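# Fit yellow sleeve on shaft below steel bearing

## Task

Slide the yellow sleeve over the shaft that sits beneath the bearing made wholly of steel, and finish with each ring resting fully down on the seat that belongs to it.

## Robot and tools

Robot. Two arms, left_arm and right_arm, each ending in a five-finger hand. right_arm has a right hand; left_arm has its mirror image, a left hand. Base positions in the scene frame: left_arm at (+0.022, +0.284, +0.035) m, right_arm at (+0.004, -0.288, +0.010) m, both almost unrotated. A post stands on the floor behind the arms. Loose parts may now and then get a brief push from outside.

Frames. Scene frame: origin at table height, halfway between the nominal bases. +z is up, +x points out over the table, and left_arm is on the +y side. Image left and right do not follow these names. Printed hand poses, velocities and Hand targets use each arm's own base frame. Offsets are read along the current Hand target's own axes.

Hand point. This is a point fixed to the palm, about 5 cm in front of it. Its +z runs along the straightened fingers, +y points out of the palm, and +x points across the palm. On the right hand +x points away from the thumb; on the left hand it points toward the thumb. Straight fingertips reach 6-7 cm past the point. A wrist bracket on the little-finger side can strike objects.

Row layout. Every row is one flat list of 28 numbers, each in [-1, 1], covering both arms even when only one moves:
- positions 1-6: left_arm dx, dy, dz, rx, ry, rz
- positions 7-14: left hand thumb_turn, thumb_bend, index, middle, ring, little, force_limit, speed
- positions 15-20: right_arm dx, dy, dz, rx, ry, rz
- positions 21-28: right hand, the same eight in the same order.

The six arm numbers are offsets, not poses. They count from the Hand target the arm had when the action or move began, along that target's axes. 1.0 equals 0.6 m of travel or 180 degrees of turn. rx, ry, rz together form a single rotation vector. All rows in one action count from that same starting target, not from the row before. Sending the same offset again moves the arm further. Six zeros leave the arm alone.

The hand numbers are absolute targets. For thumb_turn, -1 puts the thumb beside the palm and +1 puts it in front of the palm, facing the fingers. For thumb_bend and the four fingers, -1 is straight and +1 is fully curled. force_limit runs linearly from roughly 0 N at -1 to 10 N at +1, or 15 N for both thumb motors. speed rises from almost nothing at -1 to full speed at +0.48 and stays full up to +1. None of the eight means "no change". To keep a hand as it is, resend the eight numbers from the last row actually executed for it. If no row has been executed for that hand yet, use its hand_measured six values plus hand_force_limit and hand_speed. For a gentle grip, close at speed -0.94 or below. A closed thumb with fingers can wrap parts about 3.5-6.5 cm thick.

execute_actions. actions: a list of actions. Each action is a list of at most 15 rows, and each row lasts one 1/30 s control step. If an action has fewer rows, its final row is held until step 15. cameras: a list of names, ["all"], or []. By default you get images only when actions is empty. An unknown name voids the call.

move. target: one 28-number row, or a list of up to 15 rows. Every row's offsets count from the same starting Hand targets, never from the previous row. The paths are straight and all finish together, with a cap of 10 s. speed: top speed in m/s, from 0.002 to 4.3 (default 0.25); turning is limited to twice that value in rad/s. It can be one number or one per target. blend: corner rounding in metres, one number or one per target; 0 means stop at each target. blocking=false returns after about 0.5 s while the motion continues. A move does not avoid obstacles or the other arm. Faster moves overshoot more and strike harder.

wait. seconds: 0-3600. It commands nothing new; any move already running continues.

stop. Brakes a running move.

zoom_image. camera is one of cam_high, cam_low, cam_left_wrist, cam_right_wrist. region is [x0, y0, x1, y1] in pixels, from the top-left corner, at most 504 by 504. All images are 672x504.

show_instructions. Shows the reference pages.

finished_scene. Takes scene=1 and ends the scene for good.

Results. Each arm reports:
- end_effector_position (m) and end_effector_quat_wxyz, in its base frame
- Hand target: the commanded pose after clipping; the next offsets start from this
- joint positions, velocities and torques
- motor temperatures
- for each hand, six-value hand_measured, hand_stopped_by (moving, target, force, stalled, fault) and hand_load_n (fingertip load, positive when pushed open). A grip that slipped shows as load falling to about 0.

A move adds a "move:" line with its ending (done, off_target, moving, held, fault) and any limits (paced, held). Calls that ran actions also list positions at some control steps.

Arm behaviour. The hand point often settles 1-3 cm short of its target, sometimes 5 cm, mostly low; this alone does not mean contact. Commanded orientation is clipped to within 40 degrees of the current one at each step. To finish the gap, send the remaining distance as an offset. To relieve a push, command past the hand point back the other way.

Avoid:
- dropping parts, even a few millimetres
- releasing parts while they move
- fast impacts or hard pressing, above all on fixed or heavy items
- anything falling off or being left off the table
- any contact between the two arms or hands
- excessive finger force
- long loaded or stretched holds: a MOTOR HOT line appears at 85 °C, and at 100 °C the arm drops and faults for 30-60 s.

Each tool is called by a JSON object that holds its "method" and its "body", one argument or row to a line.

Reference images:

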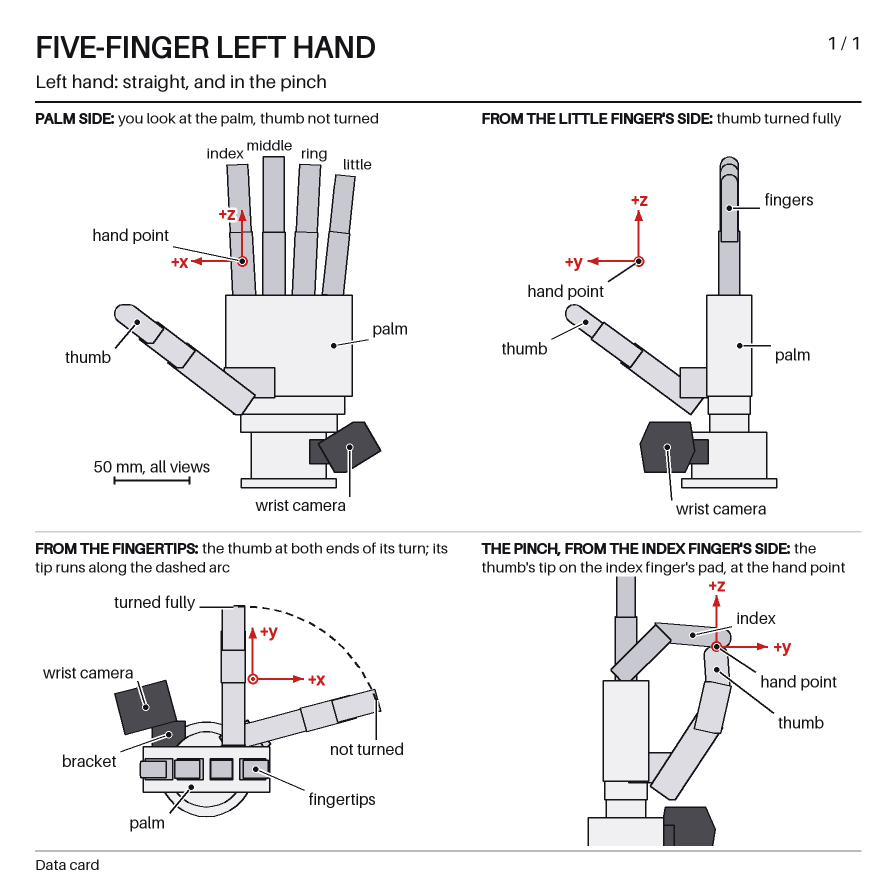

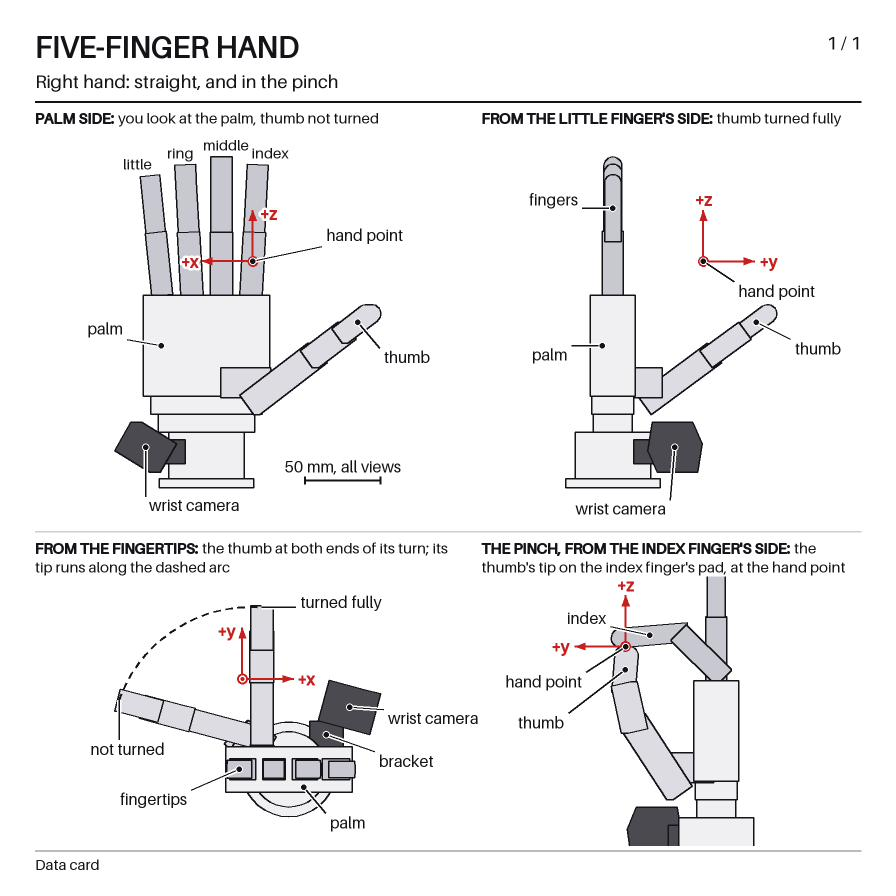

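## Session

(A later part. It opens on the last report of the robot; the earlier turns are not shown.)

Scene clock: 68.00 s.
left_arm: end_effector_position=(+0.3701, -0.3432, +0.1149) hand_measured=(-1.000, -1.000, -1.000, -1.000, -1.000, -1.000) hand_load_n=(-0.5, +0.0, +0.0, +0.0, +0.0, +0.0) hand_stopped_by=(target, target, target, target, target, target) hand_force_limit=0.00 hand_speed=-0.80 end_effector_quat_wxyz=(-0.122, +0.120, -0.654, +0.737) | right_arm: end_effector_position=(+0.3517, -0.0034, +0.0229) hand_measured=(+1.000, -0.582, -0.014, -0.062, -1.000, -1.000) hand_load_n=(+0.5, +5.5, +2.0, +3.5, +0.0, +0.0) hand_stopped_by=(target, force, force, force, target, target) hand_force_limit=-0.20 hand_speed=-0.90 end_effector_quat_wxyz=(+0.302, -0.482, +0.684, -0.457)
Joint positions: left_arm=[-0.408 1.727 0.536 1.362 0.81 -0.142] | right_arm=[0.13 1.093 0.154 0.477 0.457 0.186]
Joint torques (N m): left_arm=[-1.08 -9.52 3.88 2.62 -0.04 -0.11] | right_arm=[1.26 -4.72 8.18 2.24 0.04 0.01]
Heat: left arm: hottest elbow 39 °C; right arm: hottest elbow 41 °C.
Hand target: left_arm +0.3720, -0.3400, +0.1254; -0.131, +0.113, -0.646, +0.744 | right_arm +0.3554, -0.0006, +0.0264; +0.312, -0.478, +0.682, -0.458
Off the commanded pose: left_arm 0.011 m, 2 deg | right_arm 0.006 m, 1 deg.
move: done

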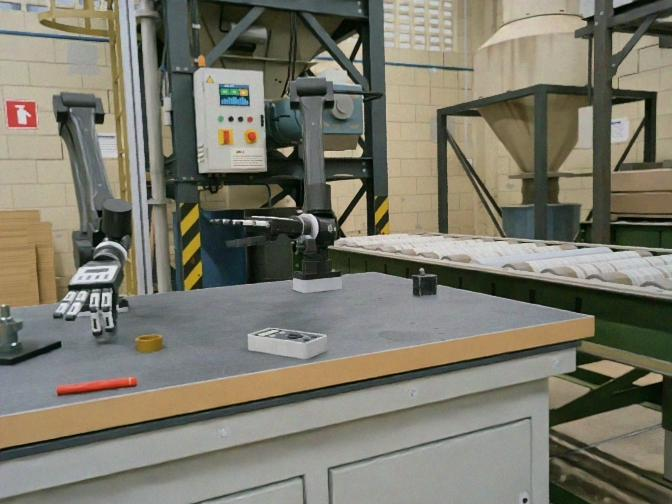

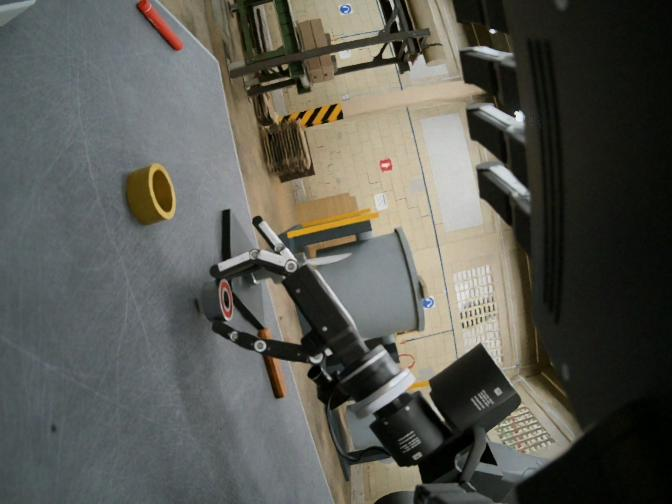

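{"method": "move", "body": {
  "target": [0,0,0,0,0,0,-1,-1,-1,-1,-1,-1,0,-0.8,0,0.0077,0.0031,0,0,0,1,-0.1,0.2,0.2,-1,-1,-0.2,-0.9],
  "cameras": ["cam_low","cam_left_wrist"],
  "speed": 0.03
}}

{"method": "zoom_image", "body": {
  "camera": "cam_low",
  "region": [70, 300, 130, 350]
}}

{"method": "zoom_image", "body": {
  "camera": "cam_left_wrist",
  "region": [180, 260, 260, 340]
}}

Scene clock: 69.07 s.
left_arm: end_effector_position=(+0.3701, -0.3432, +0.1149) hand_measured=(-1.000, -1.000, -1.000, -1.000, -1.000, -1.000) hand_load_n=(-0.5, +0.0, +0.0, +0.0, +0.0, +0.0) hand_stopped_by=(target, target, target, target, target, target) hand_force_limit=0.00 hand_speed=-0.80 end_effector_quat_wxyz=(-0.122, +0.120, -0.654, +0.737) | right_arm: end_effector_position=(+0.3523, -0.0033, +0.0188) hand_measured=(+1.000, -0.582, -0.014, -0.062, -1.000, -1.000) hand_load_n=(+0.5, +5.5, +1.5, +3.5, +0.0, -0.5) hand_stopped_by=(target, force, force, force, target, target) hand_force_limit=-0.20 hand_speed=-0.90 end_effector_quat_wxyz=(+0.303, -0.482, +0.683, -0.457)
Joint positions: left_arm=[-0.408 1.727 0.536 1.362 0.81 -0.142] | right_arm=[0.13 1.124 0.149 0.515 0.457 0.186]
Joint torques (N m): left_arm=[-1.08 -9.64 3.89 2.63 -0.05 -0.11] | right_arm=[1.49 -4.95 7.71 2.32 0.02 0]
Heat: left arm: hottest elbow 39 °C; right arm: hottest elbow 41 °C.
Hand target: left_arm +0.3720, -0.3400, +0.1254; -0.131, +0.113, -0.646, +0.744 | right_arm +0.3554, -0.0006, +0.0215; +0.312, -0.478, +0.682, -0.458
Off the commanded pose: left_arm 0.011 m, 2 deg | right_arm 0.005 m, 1 deg.
move: done

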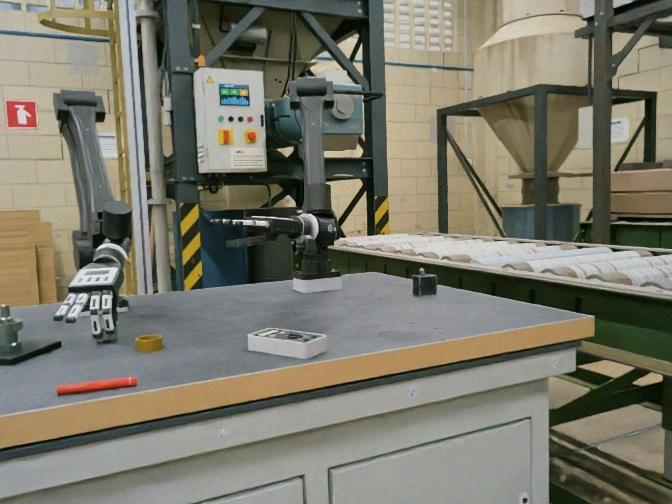

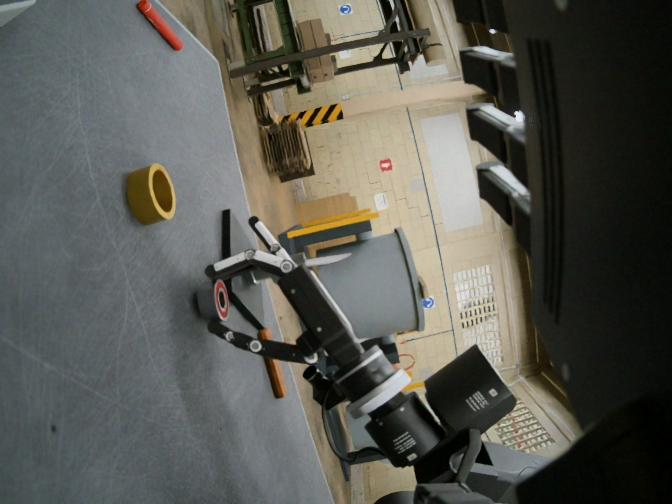

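Scaled by 8.400 from the camera's image (finer frame: 960x720).

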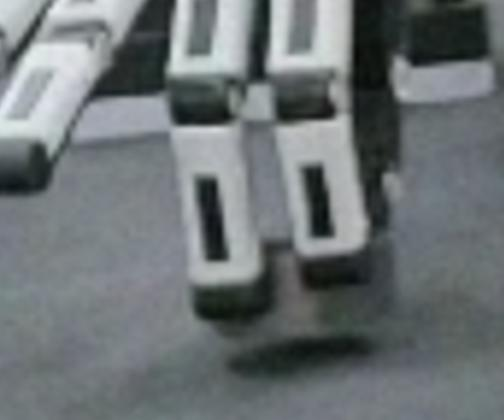

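Scaled by 6.300 from the camera's image (finer frame: 960x720).

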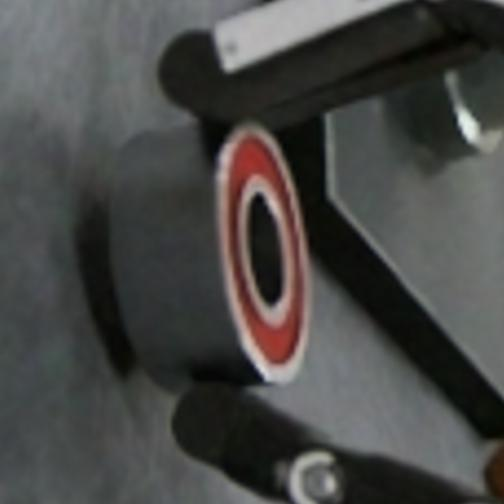

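{"method": "move", "body": {
  "target": [0,0,0,0,0,0,-1,-1,-1,-1,-1,-1,0,-0.8,0,0.0046,0.0019,0,0,0,1,-0.1,0.2,0.2,-1,-1,-0.2,-0.9],
  "cameras": ["cam_low","cam_left_wrist"],
  "speed": 0.02
}}

{"method": "zoom_image", "body": {
  "camera": "cam_low",
  "region": [70, 300, 130, 350]
}}

{"method": "zoom_image", "body": {
  "camera": "cam_left_wrist",
  "region": [180, 260, 260, 340]
}}

Scene clock: 70.17 s.
left_arm: end_effector_position=(+0.3701, -0.3432, +0.1149) hand_measured=(-1.000, -1.000, -1.000, -1.000, -1.000, -1.000) hand_load_n=(+0.0, +0.0, +0.0, +0.0, +0.0, +0.0) hand_stopped_by=(target, target, target, target, target, target) hand_force_limit=0.00 hand_speed=-0.80 end_effector_quat_wxyz=(-0.122, +0.120, -0.654, +0.737) | right_arm: end_effector_position=(+0.3540, -0.0031, +0.0174) hand_measured=(+1.000, -0.582, -0.014, -0.062, -1.000, -1.000) hand_load_n=(+0.5, +5.5, +1.5, +3.5, +0.0, +0.0) hand_stopped_by=(target, force, force, force, target, target) hand_force_limit=-0.20 hand_speed=-0.90 end_effector_quat_wxyz=(+0.304, -0.481, +0.683, -0.458)
Joint positions: left_arm=[-0.408 1.727 0.536 1.362 0.81 -0.142] | right_arm=[0.13 1.144 0.149 0.539 0.457 0.186]
Joint torques (N m): left_arm=[-1.03 -9.93 3.89 2.62 -0.06 -0.12] | right_arm=[1.03 -4.78 7.19 2.32 0.01 -0.02]
Heat: left arm: hottest elbow 39 °C; right arm: hottest elbow 41 °C.
Hand target: left_arm +0.3720, -0.3400, +0.1254; -0.131, +0.113, -0.646, +0.744 | right_arm +0.3553, -0.0006, +0.0185; +0.312, -0.478, +0.682, -0.458
Off the commanded pose: left_arm 0.011 m, 2 deg | right_arm 0.003 m, 1 deg.
move: done

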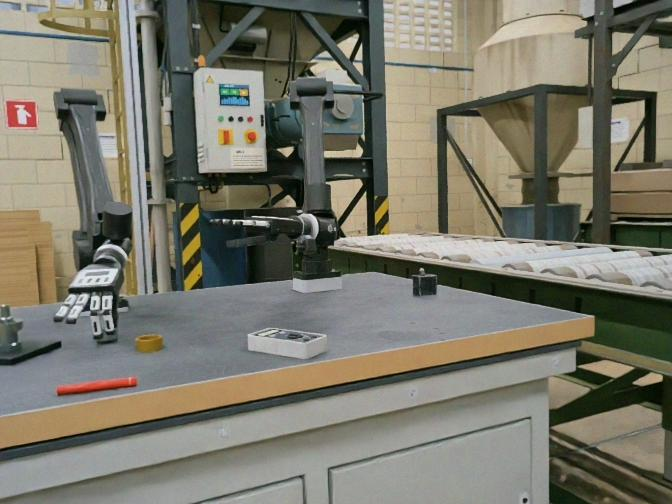

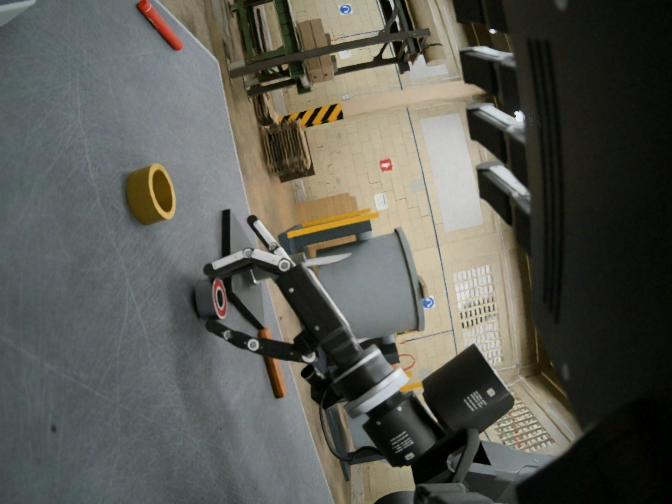

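Scaled by 8.400 from the camera's image (finer frame: 960x720).

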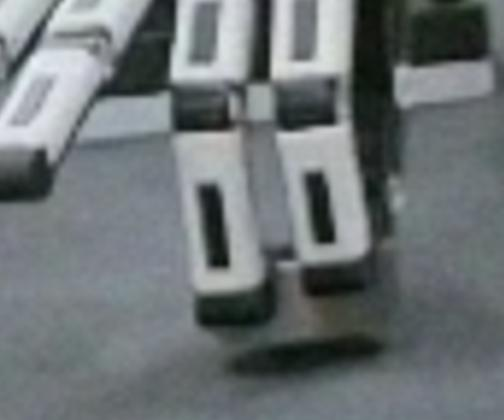

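Scaled by 6.300 from the camera's image (finer frame: 960x720).

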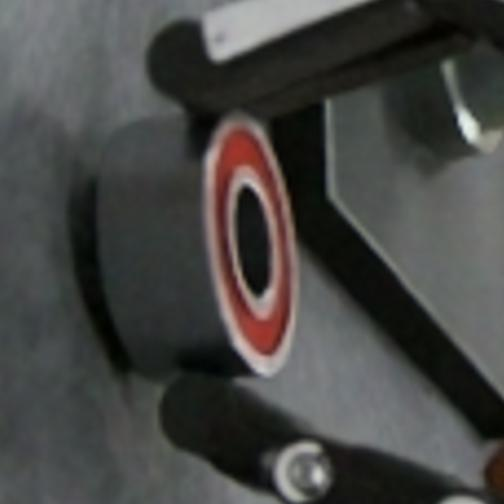

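{"method": "move", "body": {
  "target": [0,0,0,0,0,0,-1,-1,-1,-1,-1,-1,0,-0.8,0,0.0046,0.0019,0,0,0,1,-0.1,0.2,0.2,-1,-1,-0.2,-0.9],
  "cameras": ["cam_low","cam_left_wrist"],
  "speed": 0.02
}}

{"method": "zoom_image", "body": {
  "camera": "cam_low",
  "region": [70, 300, 130, 350]
}}

{"method": "zoom_image", "body": {
  "camera": "cam_left_wrist",
  "region": [180, 260, 260, 340]
}}

Scene clock: 71.07 s.
left_arm: end_effector_position=(+0.3701, -0.3432, +0.1149) hand_measured=(-1.000, -1.000, -1.000, -1.000, -1.000, -1.000) hand_load_n=(-0.5, +0.0, +0.0, +0.0, +0.0, +0.0) hand_stopped_by=(target, target, target, target, target, target) hand_force_limit=0.00 hand_speed=-0.80 end_effector_quat_wxyz=(-0.122, +0.120, -0.654, +0.737) | right_arm: end_effector_position=(+0.3528, -0.0033, +0.0134) hand_measured=(+1.000, -0.582, -0.014, -0.062, -1.000, -1.000) hand_load_n=(+0.5, +5.5, +1.5, +3.5, +0.0, +0.0) hand_stopped_by=(target, force, force, force, target, target) hand_force_limit=-0.20 hand_speed=-0.90 end_effector_quat_wxyz=(+0.303, -0.482, +0.683, -0.458)
Joint positions: left_arm=[-0.408 1.727 0.536 1.362 0.81 -0.142] | right_arm=[0.13 1.164 0.143 0.563 0.457 0.186]
Joint torques (N m): left_arm=[-0.91 -9.58 3.89 2.63 -0.04 -0.12] | right_arm=[1.2 -4.66 7.23 2.35 0.01 -0.01]
Heat: left arm: hottest elbow 39 °C; right arm: hottest elbow 40 °C.
Hand target: left_arm +0.3720, -0.3400, +0.1254; -0.131, +0.113, -0.646, +0.744 | right_arm +0.3553, -0.0007, +0.0154; +0.311, -0.478, +0.682, -0.458
Off the commanded pose: left_arm 0.011 m, 2 deg | right_arm 0.004 m, 1 deg.
move: done

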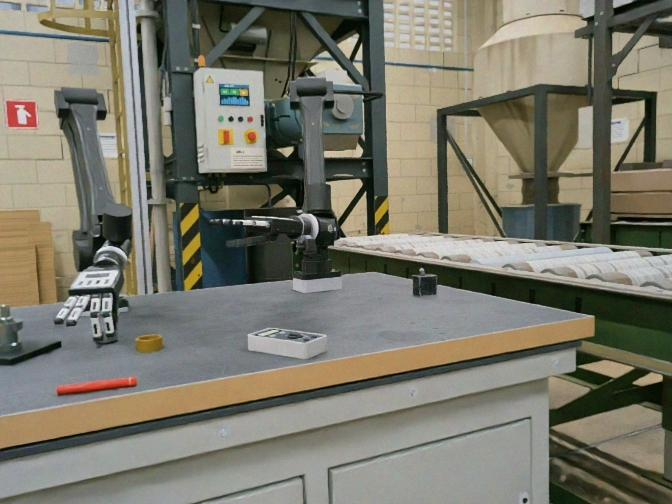

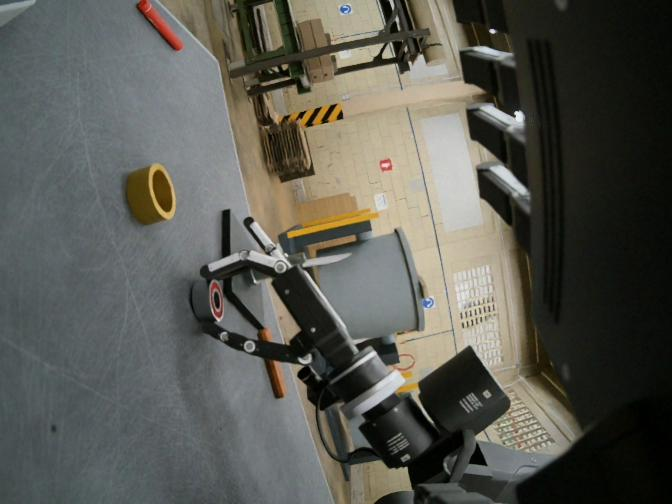

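Scaled by 8.400 from the camera's image (finer frame: 960x720).

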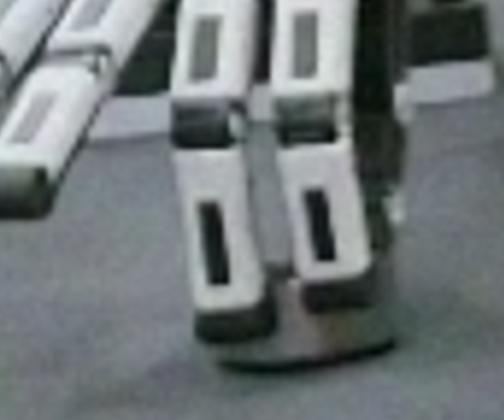

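Scaled by 6.300 from the camera's image (finer frame: 960x720).

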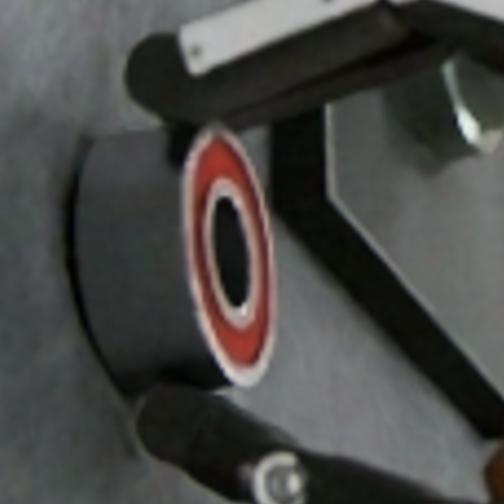

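{"method": "move", "body": {
  "target": [0,0,0,0,0,0,-1,-1,-1,-1,-1,-1,0,-0.8,0,0.0031,0.0013,0,0,0,1,-0.1,0.2,0.2,-1,-1,-0.2,-0.9],
  "cameras": ["cam_low","cam_left_wrist"],
  "speed": 0.02
}}

{"method": "zoom_image", "body": {
  "camera": "cam_low",
  "region": [70, 300, 130, 350]
}}

{"method": "zoom_image", "body": {
  "camera": "cam_left_wrist",
  "region": [180, 260, 260, 340]
}}

Scene clock: 71.90 s.
left_arm: end_effector_position=(+0.3701, -0.3432, +0.1149) hand_measured=(-1.000, -1.000, -1.000, -1.000, -1.000, -1.000) hand_load_n=(+0.0, +0.0, +0.0, +0.0, +0.0, +0.0) hand_stopped_by=(target, target, target, target, target, target) hand_force_limit=0.00 hand_speed=-0.80 end_effector_quat_wxyz=(-0.122, +0.120, -0.654, +0.737) | right_arm: end_effector_position=(+0.3543, -0.0031, +0.0132) hand_measured=(+1.000, -0.582, -0.014, -0.062, -1.000, -1.000) hand_load_n=(+0.0, +5.5, +2.0, +3.5, +0.0, +0.0) hand_stopped_by=(target, force, force, force, target, target) hand_force_limit=-0.20 hand_speed=-0.90 end_effector_quat_wxyz=(+0.305, -0.480, +0.683, -0.459)
Joint positions: left_arm=[-0.408 1.727 0.536 1.362 0.81 -0.142] | right_arm=[0.13 1.177 0.143 0.58 0.457 0.186]
Joint torques (N m): left_arm=[-0.97 -9.76 3.86 2.61 -0.04 -0.12] | right_arm=[1.38 -5.19 7.04 2.13 0.04 0]
Heat: left arm: hottest elbow 39 °C; right arm: hottest elbow 40 °C.
Hand target: left_arm +0.3720, -0.3400, +0.1254; -0.131, +0.113, -0.646, +0.744 | right_arm +0.3553, -0.0007, +0.0134; +0.311, -0.478, +0.682, -0.458
Off the commanded pose: left_arm 0.011 m, 2 deg | right_arm 0.003 m, 1 deg.
move: done

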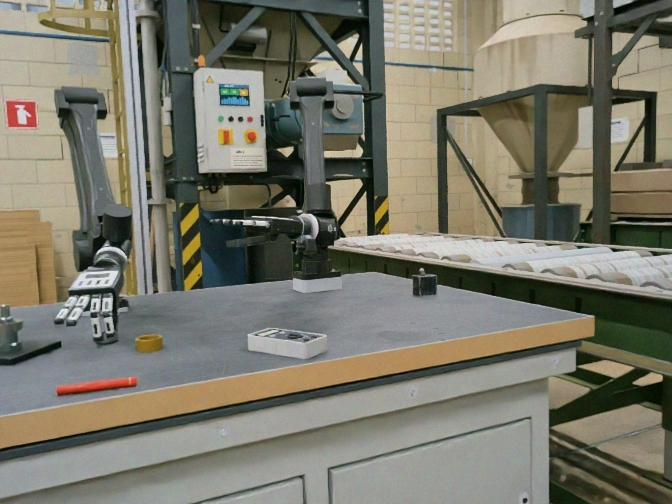

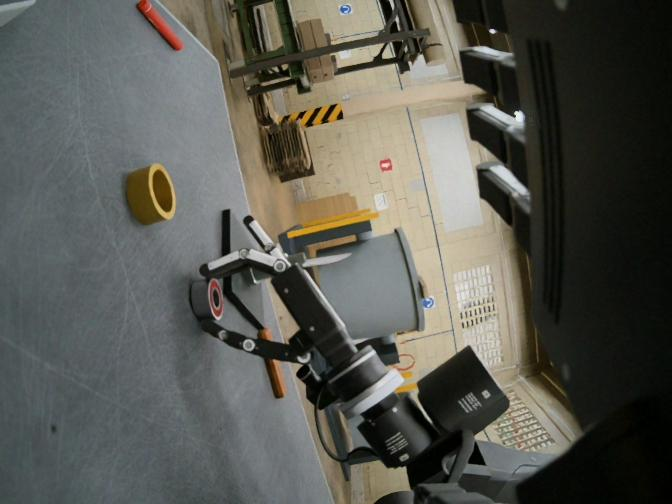

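Scaled by 8.400 from the camera's image (finer frame: 960x720).

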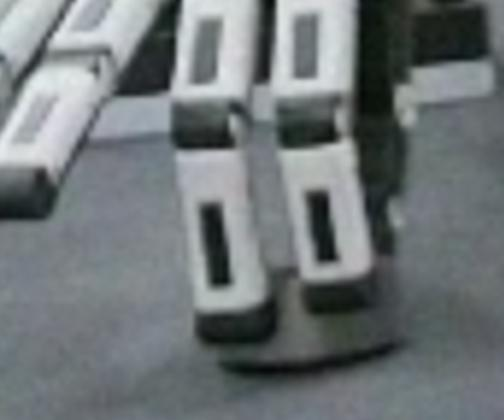

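Scaled by 6.300 from the camera's image (finer frame: 960x720).

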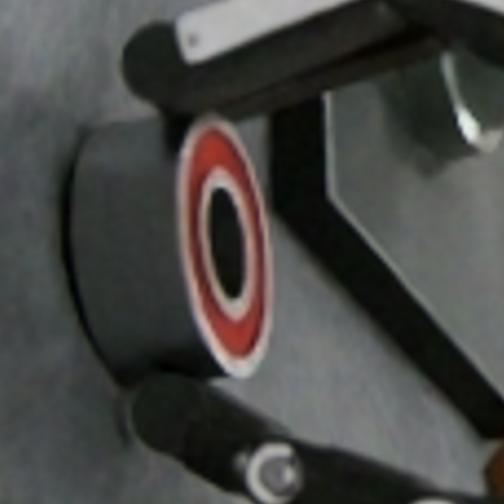

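{"method": "move", "body": {
  "target": [0,0,0,0,0,0,-1,-1,-1,-1,-1,-1,0,-0.8,0,0,0,0,0,0,1,-0.75,-0.35,-0.35,-1,-1,-0.2,-0.8],
  "cameras": ["cam_left_wrist","cam_right_wrist"],
  "speed": 0.02
}}

{"method": "zoom_image", "body": {
  "camera": "cam_left_wrist",
  "region": [180, 230, 320, 370]
}}

Scene clock: 73.23 s.
left_arm: end_effector_position=(+0.3701, -0.3432, +0.1149) hand_measured=(-1.000, -1.000, -1.000, -1.000, -1.000, -1.000) hand_load_n=(+0.0, +0.0, +0.0, +0.0, +0.0, +0.0) hand_stopped_by=(target, target, target, target, target, target) hand_force_limit=0.00 hand_speed=-0.80 end_effector_quat_wxyz=(-0.122, +0.120, -0.654, +0.737) | right_arm: end_effector_position=(+0.3549, -0.0030, +0.0140) hand_measured=(+1.000, -0.750, -0.350, -0.350, -1.000, -1.000) hand_load_n=(+0.0, +0.0, +0.0, +0.0, +0.0, +0.0) hand_stopped_by=(target, target, target, target, target, target) hand_force_limit=-0.20 hand_speed=-0.80 end_effector_quat_wxyz=(+0.307, -0.479, +0.682, -0.459)
Joint positions: left_arm=[-0.408 1.727 0.536 1.362 0.81 -0.142] | right_arm=[0.13 1.177 0.143 0.584 0.457 0.186]
Joint torques (N m): left_arm=[-0.91 -9.7 3.86 2.66 -0.03 -0.12] | right_arm=[1.26 -4.6 6.93 2.07 0.04 -0.01]
Heat: left arm: hottest elbow 39 °C; right arm: hottest elbow 40 °C.
Hand target: left_arm +0.3720, -0.3400, +0.1254; -0.131, +0.113, -0.646, +0.744 | right_arm +0.3553, -0.0007, +0.0135; +0.312, -0.478, +0.682, -0.458
Off the commanded pose: left_arm 0.011 m, 2 deg | right_arm 0.002 m, 1 deg.
move: done

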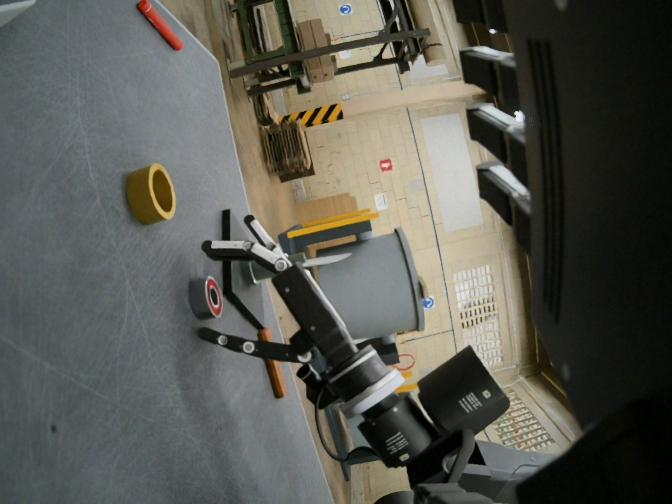

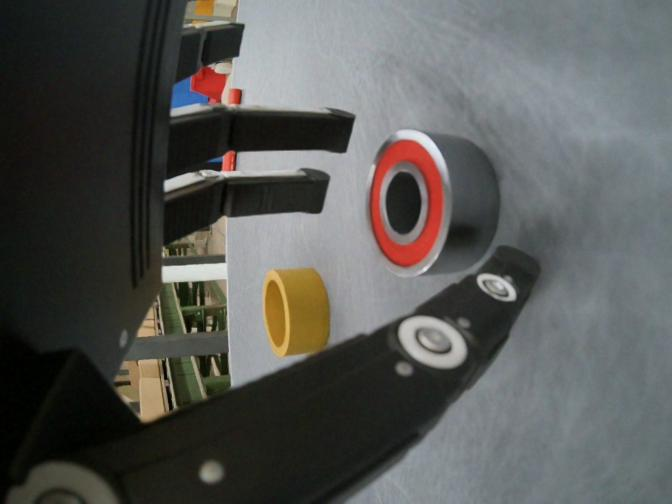

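Scaled by 3.600 from the camera's image (finer frame: 960x720).

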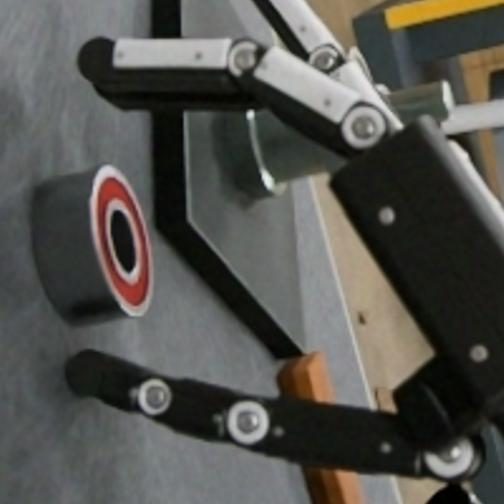

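{"method": "move", "body": {
  "target": [
    [0,0,0,0,0,0,-1,-1,-1,-1,-1,-1,0,-0.8,0,-0.2227,-0.0722,0,0,0,1,-0.9,-0.6,-0.6,-1,-1,-0.2,-0.5],
    [0,0,0,0,0,0,-1,-1,-1,-1,-1,-1,0,-0.8,0.2578,-0.2523,0.0012,0,0,0,1,-0.9,-0.6,-0.6,-1,-1,-0.2,-0.5]
  ],
  "cameras": ["all"],
  "blend": 0.01,
  "speed": [0.06,0.15]
}}

Scene clock: 78.20 s.
left_arm: end_effector_position=(+0.3701, -0.3432, +0.1149) hand_measured=(-1.000, -1.000, -1.000, -1.000, -1.000, -1.000) hand_load_n=(-0.5, -0.5, +0.0, +0.5, +0.0, +0.0) hand_stopped_by=(target, target, target, target, target, target) hand_force_limit=0.00 hand_speed=-0.80 end_effector_quat_wxyz=(-0.122, +0.120, -0.654, +0.737) | right_arm: end_effector_position=(+0.3397, -0.1492, +0.1252) hand_measured=(+1.000, -0.900, -0.600, -0.600, -1.000, -1.000) hand_load_n=(+0.0, +0.0, +0.0, +0.0, +0.0, +0.0) hand_stopped_by=(target, target, target, target, target, target) hand_force_limit=-0.20 hand_speed=-0.50 end_effector_quat_wxyz=(+0.305, -0.482, +0.699, -0.432)
Joint positions: left_arm=[-0.408 1.727 0.536 1.362 0.81 -0.142] | right_arm=[-0.59 0.824 0.402 -0.046 -0.214 -0.095]
Joint torques (N m): left_arm=[-1.03 -9.76 3.89 2.65 -0.04 -0.12] | right_arm=[0.15 -3.49 16.24 2.1 -0.2 -0.2]
Heat: left arm: hottest elbow 39 °C; right arm: hottest elbow 41 °C.
Hand target: left_arm +0.3720, -0.3400, +0.1254; -0.131, +0.113, -0.646, +0.744 | right_arm +0.3572, -0.1645, +0.1547; +0.311, -0.478, +0.682, -0.458
Off the commanded pose: left_arm 0.011 m, 2 deg | right_arm 0.038 m, 4 deg.
move: off_target (right_arm)

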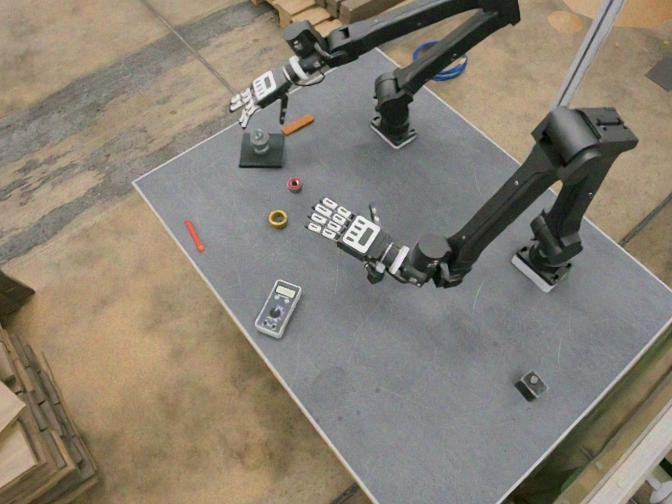

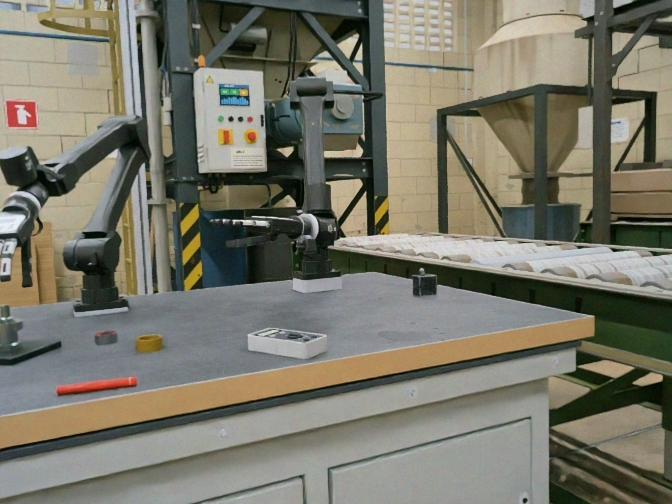

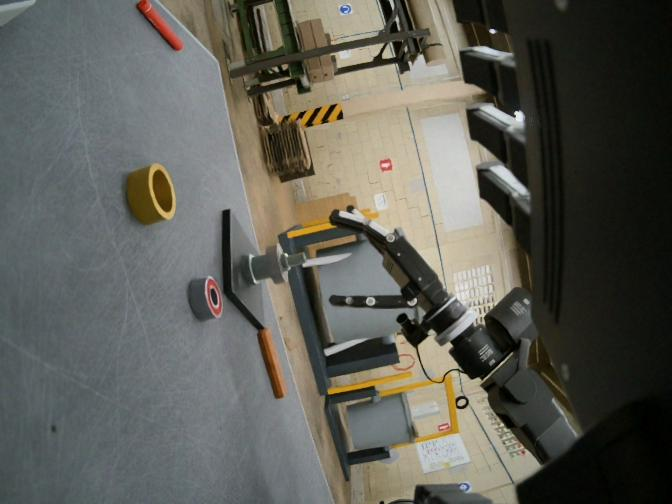

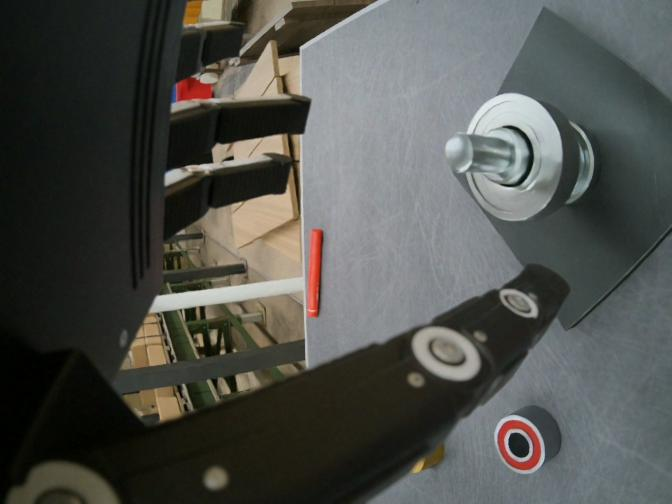

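{"method": "move", "body": {
  "target": [0,0,0,0,0,0,-1,-1,-1,-1,-1,-1,0,-0.8,0.0092,0.1031,0.0461,0,0,0,1,-0.9,-0.6,-0.6,-1,-1,-0.2,-0.5],
  "cameras": ["cam_high","cam_left_wrist","cam_right_wrist"],
  "speed": 0.1
}}

{"method": "zoom_image", "body": {
  "camera": "cam_left_wrist",
  "region": [210, 180, 410, 330]
}}

{"method": "zoom_image", "body": {
  "camera": "cam_high",
  "region": [200, 60, 340, 180]
}}

Scene clock: 80.07 s.
left_arm: end_effector_position=(+0.3701, -0.3432, +0.1149) hand_measured=(-1.000, -1.000, -1.000, -1.000, -1.000, -1.000) hand_load_n=(+0.0, +0.0, +0.0, +0.0, +0.0, +0.0) hand_stopped_by=(target, target, target, target, target, target) hand_force_limit=0.00 hand_speed=-0.80 end_effector_quat_wxyz=(-0.122, +0.120, -0.654, +0.737) | right_arm: end_effector_position=(+0.3571, -0.1645, +0.0862) hand_measured=(+1.000, -0.900, -0.600, -0.600, -1.000, -1.000) hand_load_n=(+0.0, +0.0, +0.0, +0.0, +0.0, +0.0) hand_stopped_by=(target, target, target, target, target, target) hand_force_limit=-0.20 hand_speed=-0.50 end_effector_quat_wxyz=(+0.315, -0.480, +0.684, -0.450)
Joint positions: left_arm=[-0.408 1.727 0.536 1.362 0.81 -0.142] | right_arm=[-0.607 1.017 0.339 0.258 -0.235 -0.105]
Joint torques (N m): left_arm=[-1.03 -9.7 3.88 2.62 -0.04 -0.13] | right_arm=[-0.5 -5.19 9.95 2.13 -0.22 -0.17]
Heat: left arm: hottest elbow 39 °C; right arm: hottest elbow 41 °C.
Hand target: left_arm +0.3720, -0.3400, +0.1254; -0.131, +0.113, -0.646, +0.744 | right_arm +0.3565, -0.1711, +0.0870; +0.311, -0.478, +0.682, -0.458
Off the commanded pose: left_arm 0.011 m, 2 deg | right_arm 0.007 m, 1 deg.
move: done

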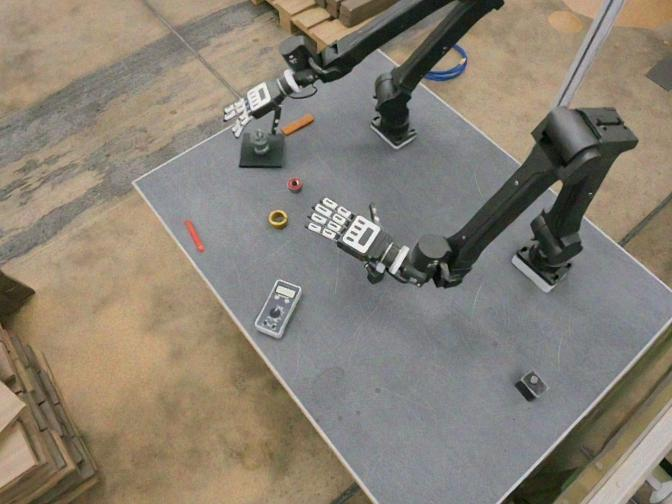

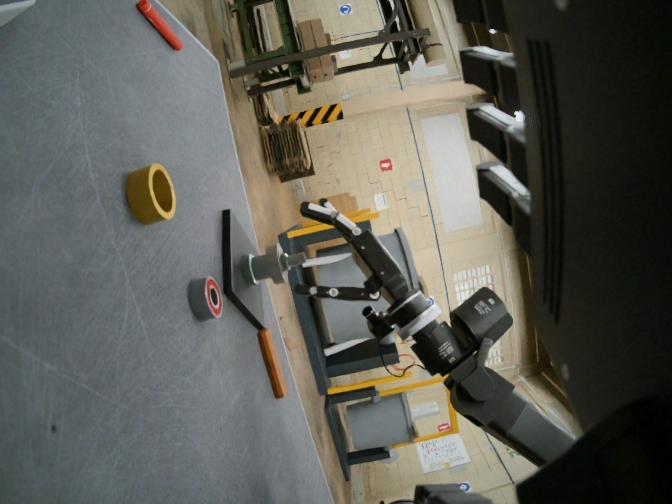

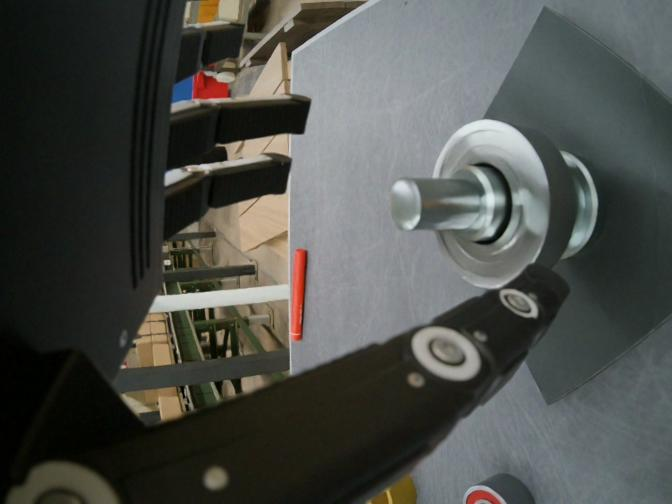

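Scaled by 2.520 from the camera's image (finer frame: 960x720).

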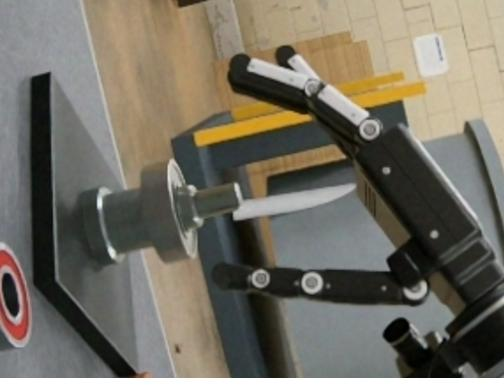

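Scaled by 3.600 from the camera's image (finer frame: 960x720).

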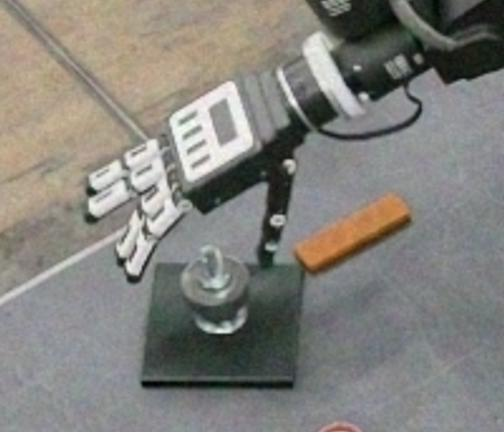

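{"method": "move", "body": {
  "target": [0,0,0,0,0,0,-1,-1,-1,-1,-1,-1,0,-0.8,0.0025,0.0357,0.0162,-0.0556,0,0,1,-0.9,-0.6,-0.6,-1,-1,-0.2,-0.5],
  "cameras": ["cam_high","cam_left_wrist","cam_right_wrist"],
  "speed": 0.08
}}

{"method": "zoom_image", "body": {
  "camera": "cam_left_wrist",
  "region": [210, 180, 410, 330]
}}

Scene clock: 83.03 s.
left_arm: end_effector_position=(+0.3701, -0.3432, +0.1149) hand_measured=(-1.000, -1.000, -1.000, -1.000, -1.000, -1.000) hand_load_n=(+0.0, +0.0, +0.0, +0.0, +0.0, +0.0) hand_stopped_by=(target, target, target, target, target, target) hand_force_limit=0.00 hand_speed=-0.80 end_effector_quat_wxyz=(-0.122, +0.120, -0.654, +0.737) | right_arm: end_effector_position=(+0.3400, -0.1624, +0.0472) hand_measured=(+1.000, -0.900, -0.600, -0.600, -1.000, -1.000) hand_load_n=(-0.5, +0.0, +0.0, +0.0, +0.0, +0.0) hand_stopped_by=(target, target, target, target, target, target) hand_force_limit=-0.20 hand_speed=-0.50 end_effector_quat_wxyz=(+0.266, -0.500, +0.729, -0.384)
Joint positions: left_arm=[-0.408 1.727 0.536 1.362 0.81 -0.142] | right_arm=[-0.607 1.087 0.379 0.095 -0.201 -0.134]
Joint torques (N m): left_arm=[-0.85 -9.7 3.88 2.62 -0.04 -0.11] | right_arm=[1.26 -5.95 13.97 1.03 -0.05 -0.18]
Heat: left arm: hottest elbow 39 °C; right arm: hottest elbow 41 °C.
Hand target: left_arm +0.3720, -0.3400, +0.1254; -0.131, +0.113, -0.646, +0.744 | right_arm +0.3566, -0.1732, +0.0637; +0.269, -0.503, +0.719, -0.397
Off the commanded pose: left_arm 0.011 m, 2 deg | right_arm 0.026 m, 2 deg.
move: off_target (right_arm)

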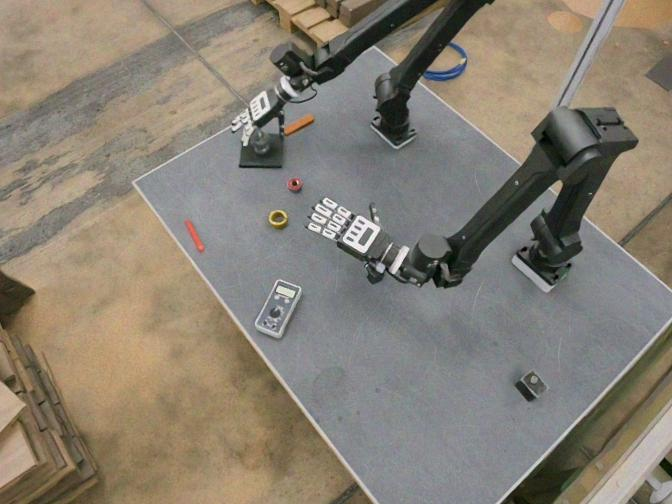

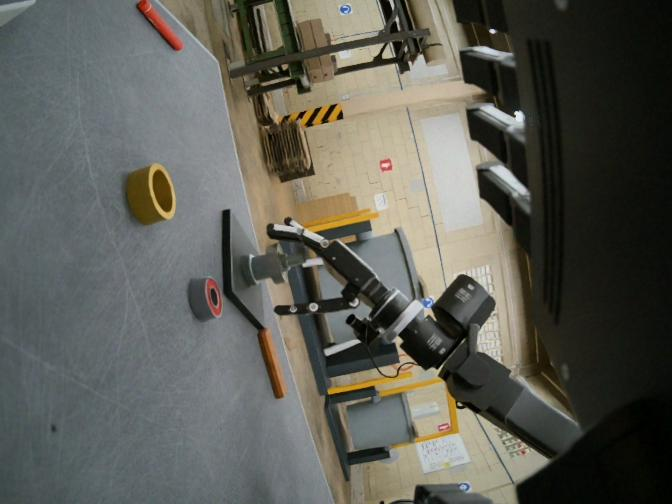

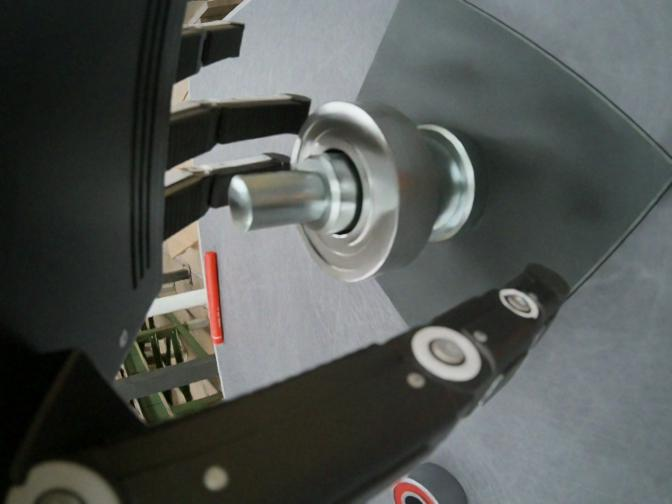

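Scaled by 2.520 from the camera's image (finer frame: 960x720).

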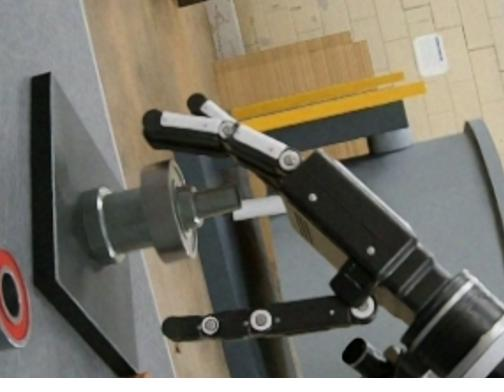

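{"method": "move", "body": {
  "target": [0,0,0,0,0,0,-1,-1,-1,-1,-1,-1,0,-0.8,0,-0.0397,0.0068,0,0,0,1,-0.9,-0.6,-0.6,-1,-1,-0.2,-0.5],
  "cameras": ["cam_left_wrist","cam_right_wrist"],
  "speed": 0.06
}}

{"method": "zoom_image", "body": {
  "camera": "cam_left_wrist",
  "region": [210, 180, 410, 330]
}}

Scene clock: 84.47 s.
left_arm: end_effector_position=(+0.3701, -0.3432, +0.1149) hand_measured=(-1.000, -1.000, -1.000, -1.000, -1.000, -1.000) hand_load_n=(-0.5, +0.5, +0.0, +0.0, +0.0, +0.0) hand_stopped_by=(target, target, target, target, target, target) hand_force_limit=0.00 hand_speed=-0.80 end_effector_quat_wxyz=(-0.122, +0.120, -0.654, +0.737) | right_arm: end_effector_position=(+0.3544, -0.1730, +0.0653) hand_measured=(+1.000, -0.900, -0.600, -0.600, -1.000, -1.000) hand_load_n=(+0.0, +0.0, +0.0, +0.0, -0.5, +0.0) hand_stopped_by=(target, target, target, target, target, target) hand_force_limit=-0.20 hand_speed=-0.50 end_effector_quat_wxyz=(+0.263, -0.500, +0.729, -0.387)
Joint positions: left_arm=[-0.408 1.727 0.536 1.362 0.81 -0.142] | right_arm=[-0.602 1.096 0.444 0.042 -0.189 -0.134]
Joint torques (N m): left_arm=[-1.03 -9.82 3.9 2.63 -0.06 -0.12] | right_arm=[2.08 -6.89 14.12 1.05 -0.05 -0.11]
Heat: left arm: hottest elbow 39 °C; right arm: hottest elbow 41 °C.
Hand target: left_arm +0.3720, -0.3400, +0.1254; -0.131, +0.113, -0.646, +0.744 | right_arm +0.3719, -0.1785, +0.0814; +0.269, -0.503, +0.719, -0.397
Off the commanded pose: left_arm 0.011 m, 2 deg | right_arm 0.025 m, 2 deg.
move: off_target (right_arm)

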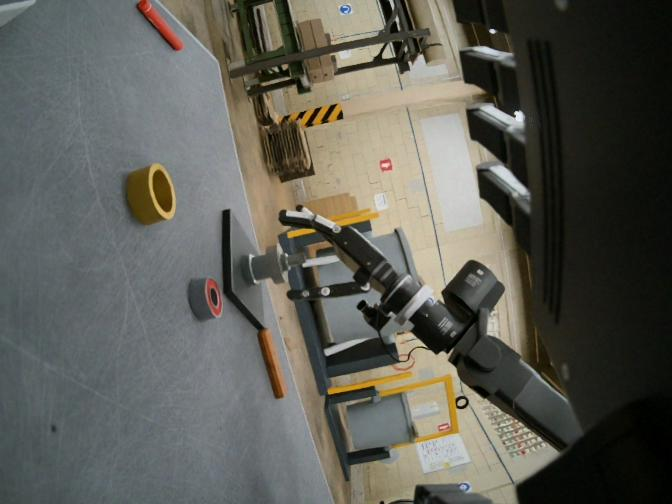

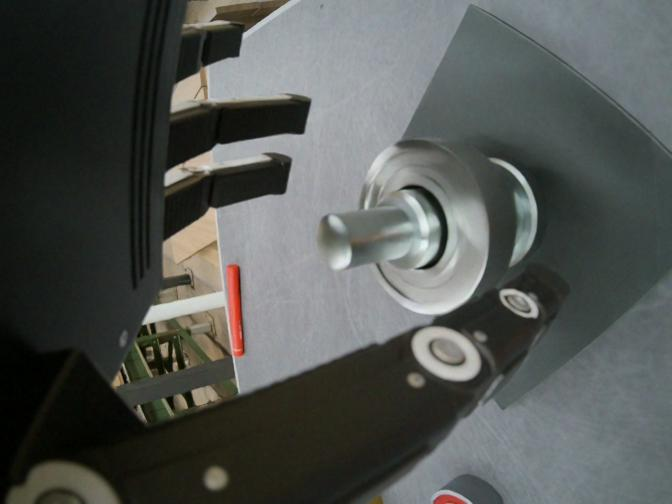

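Scaled by 2.520 from the camera's image (finer frame: 960x720).

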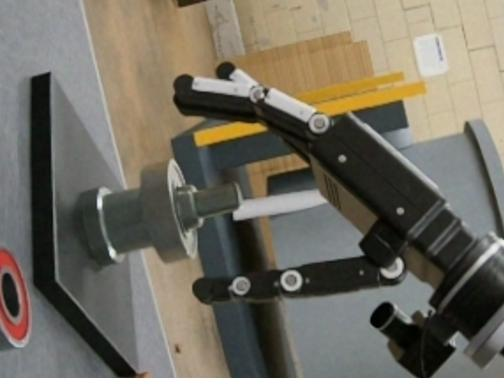

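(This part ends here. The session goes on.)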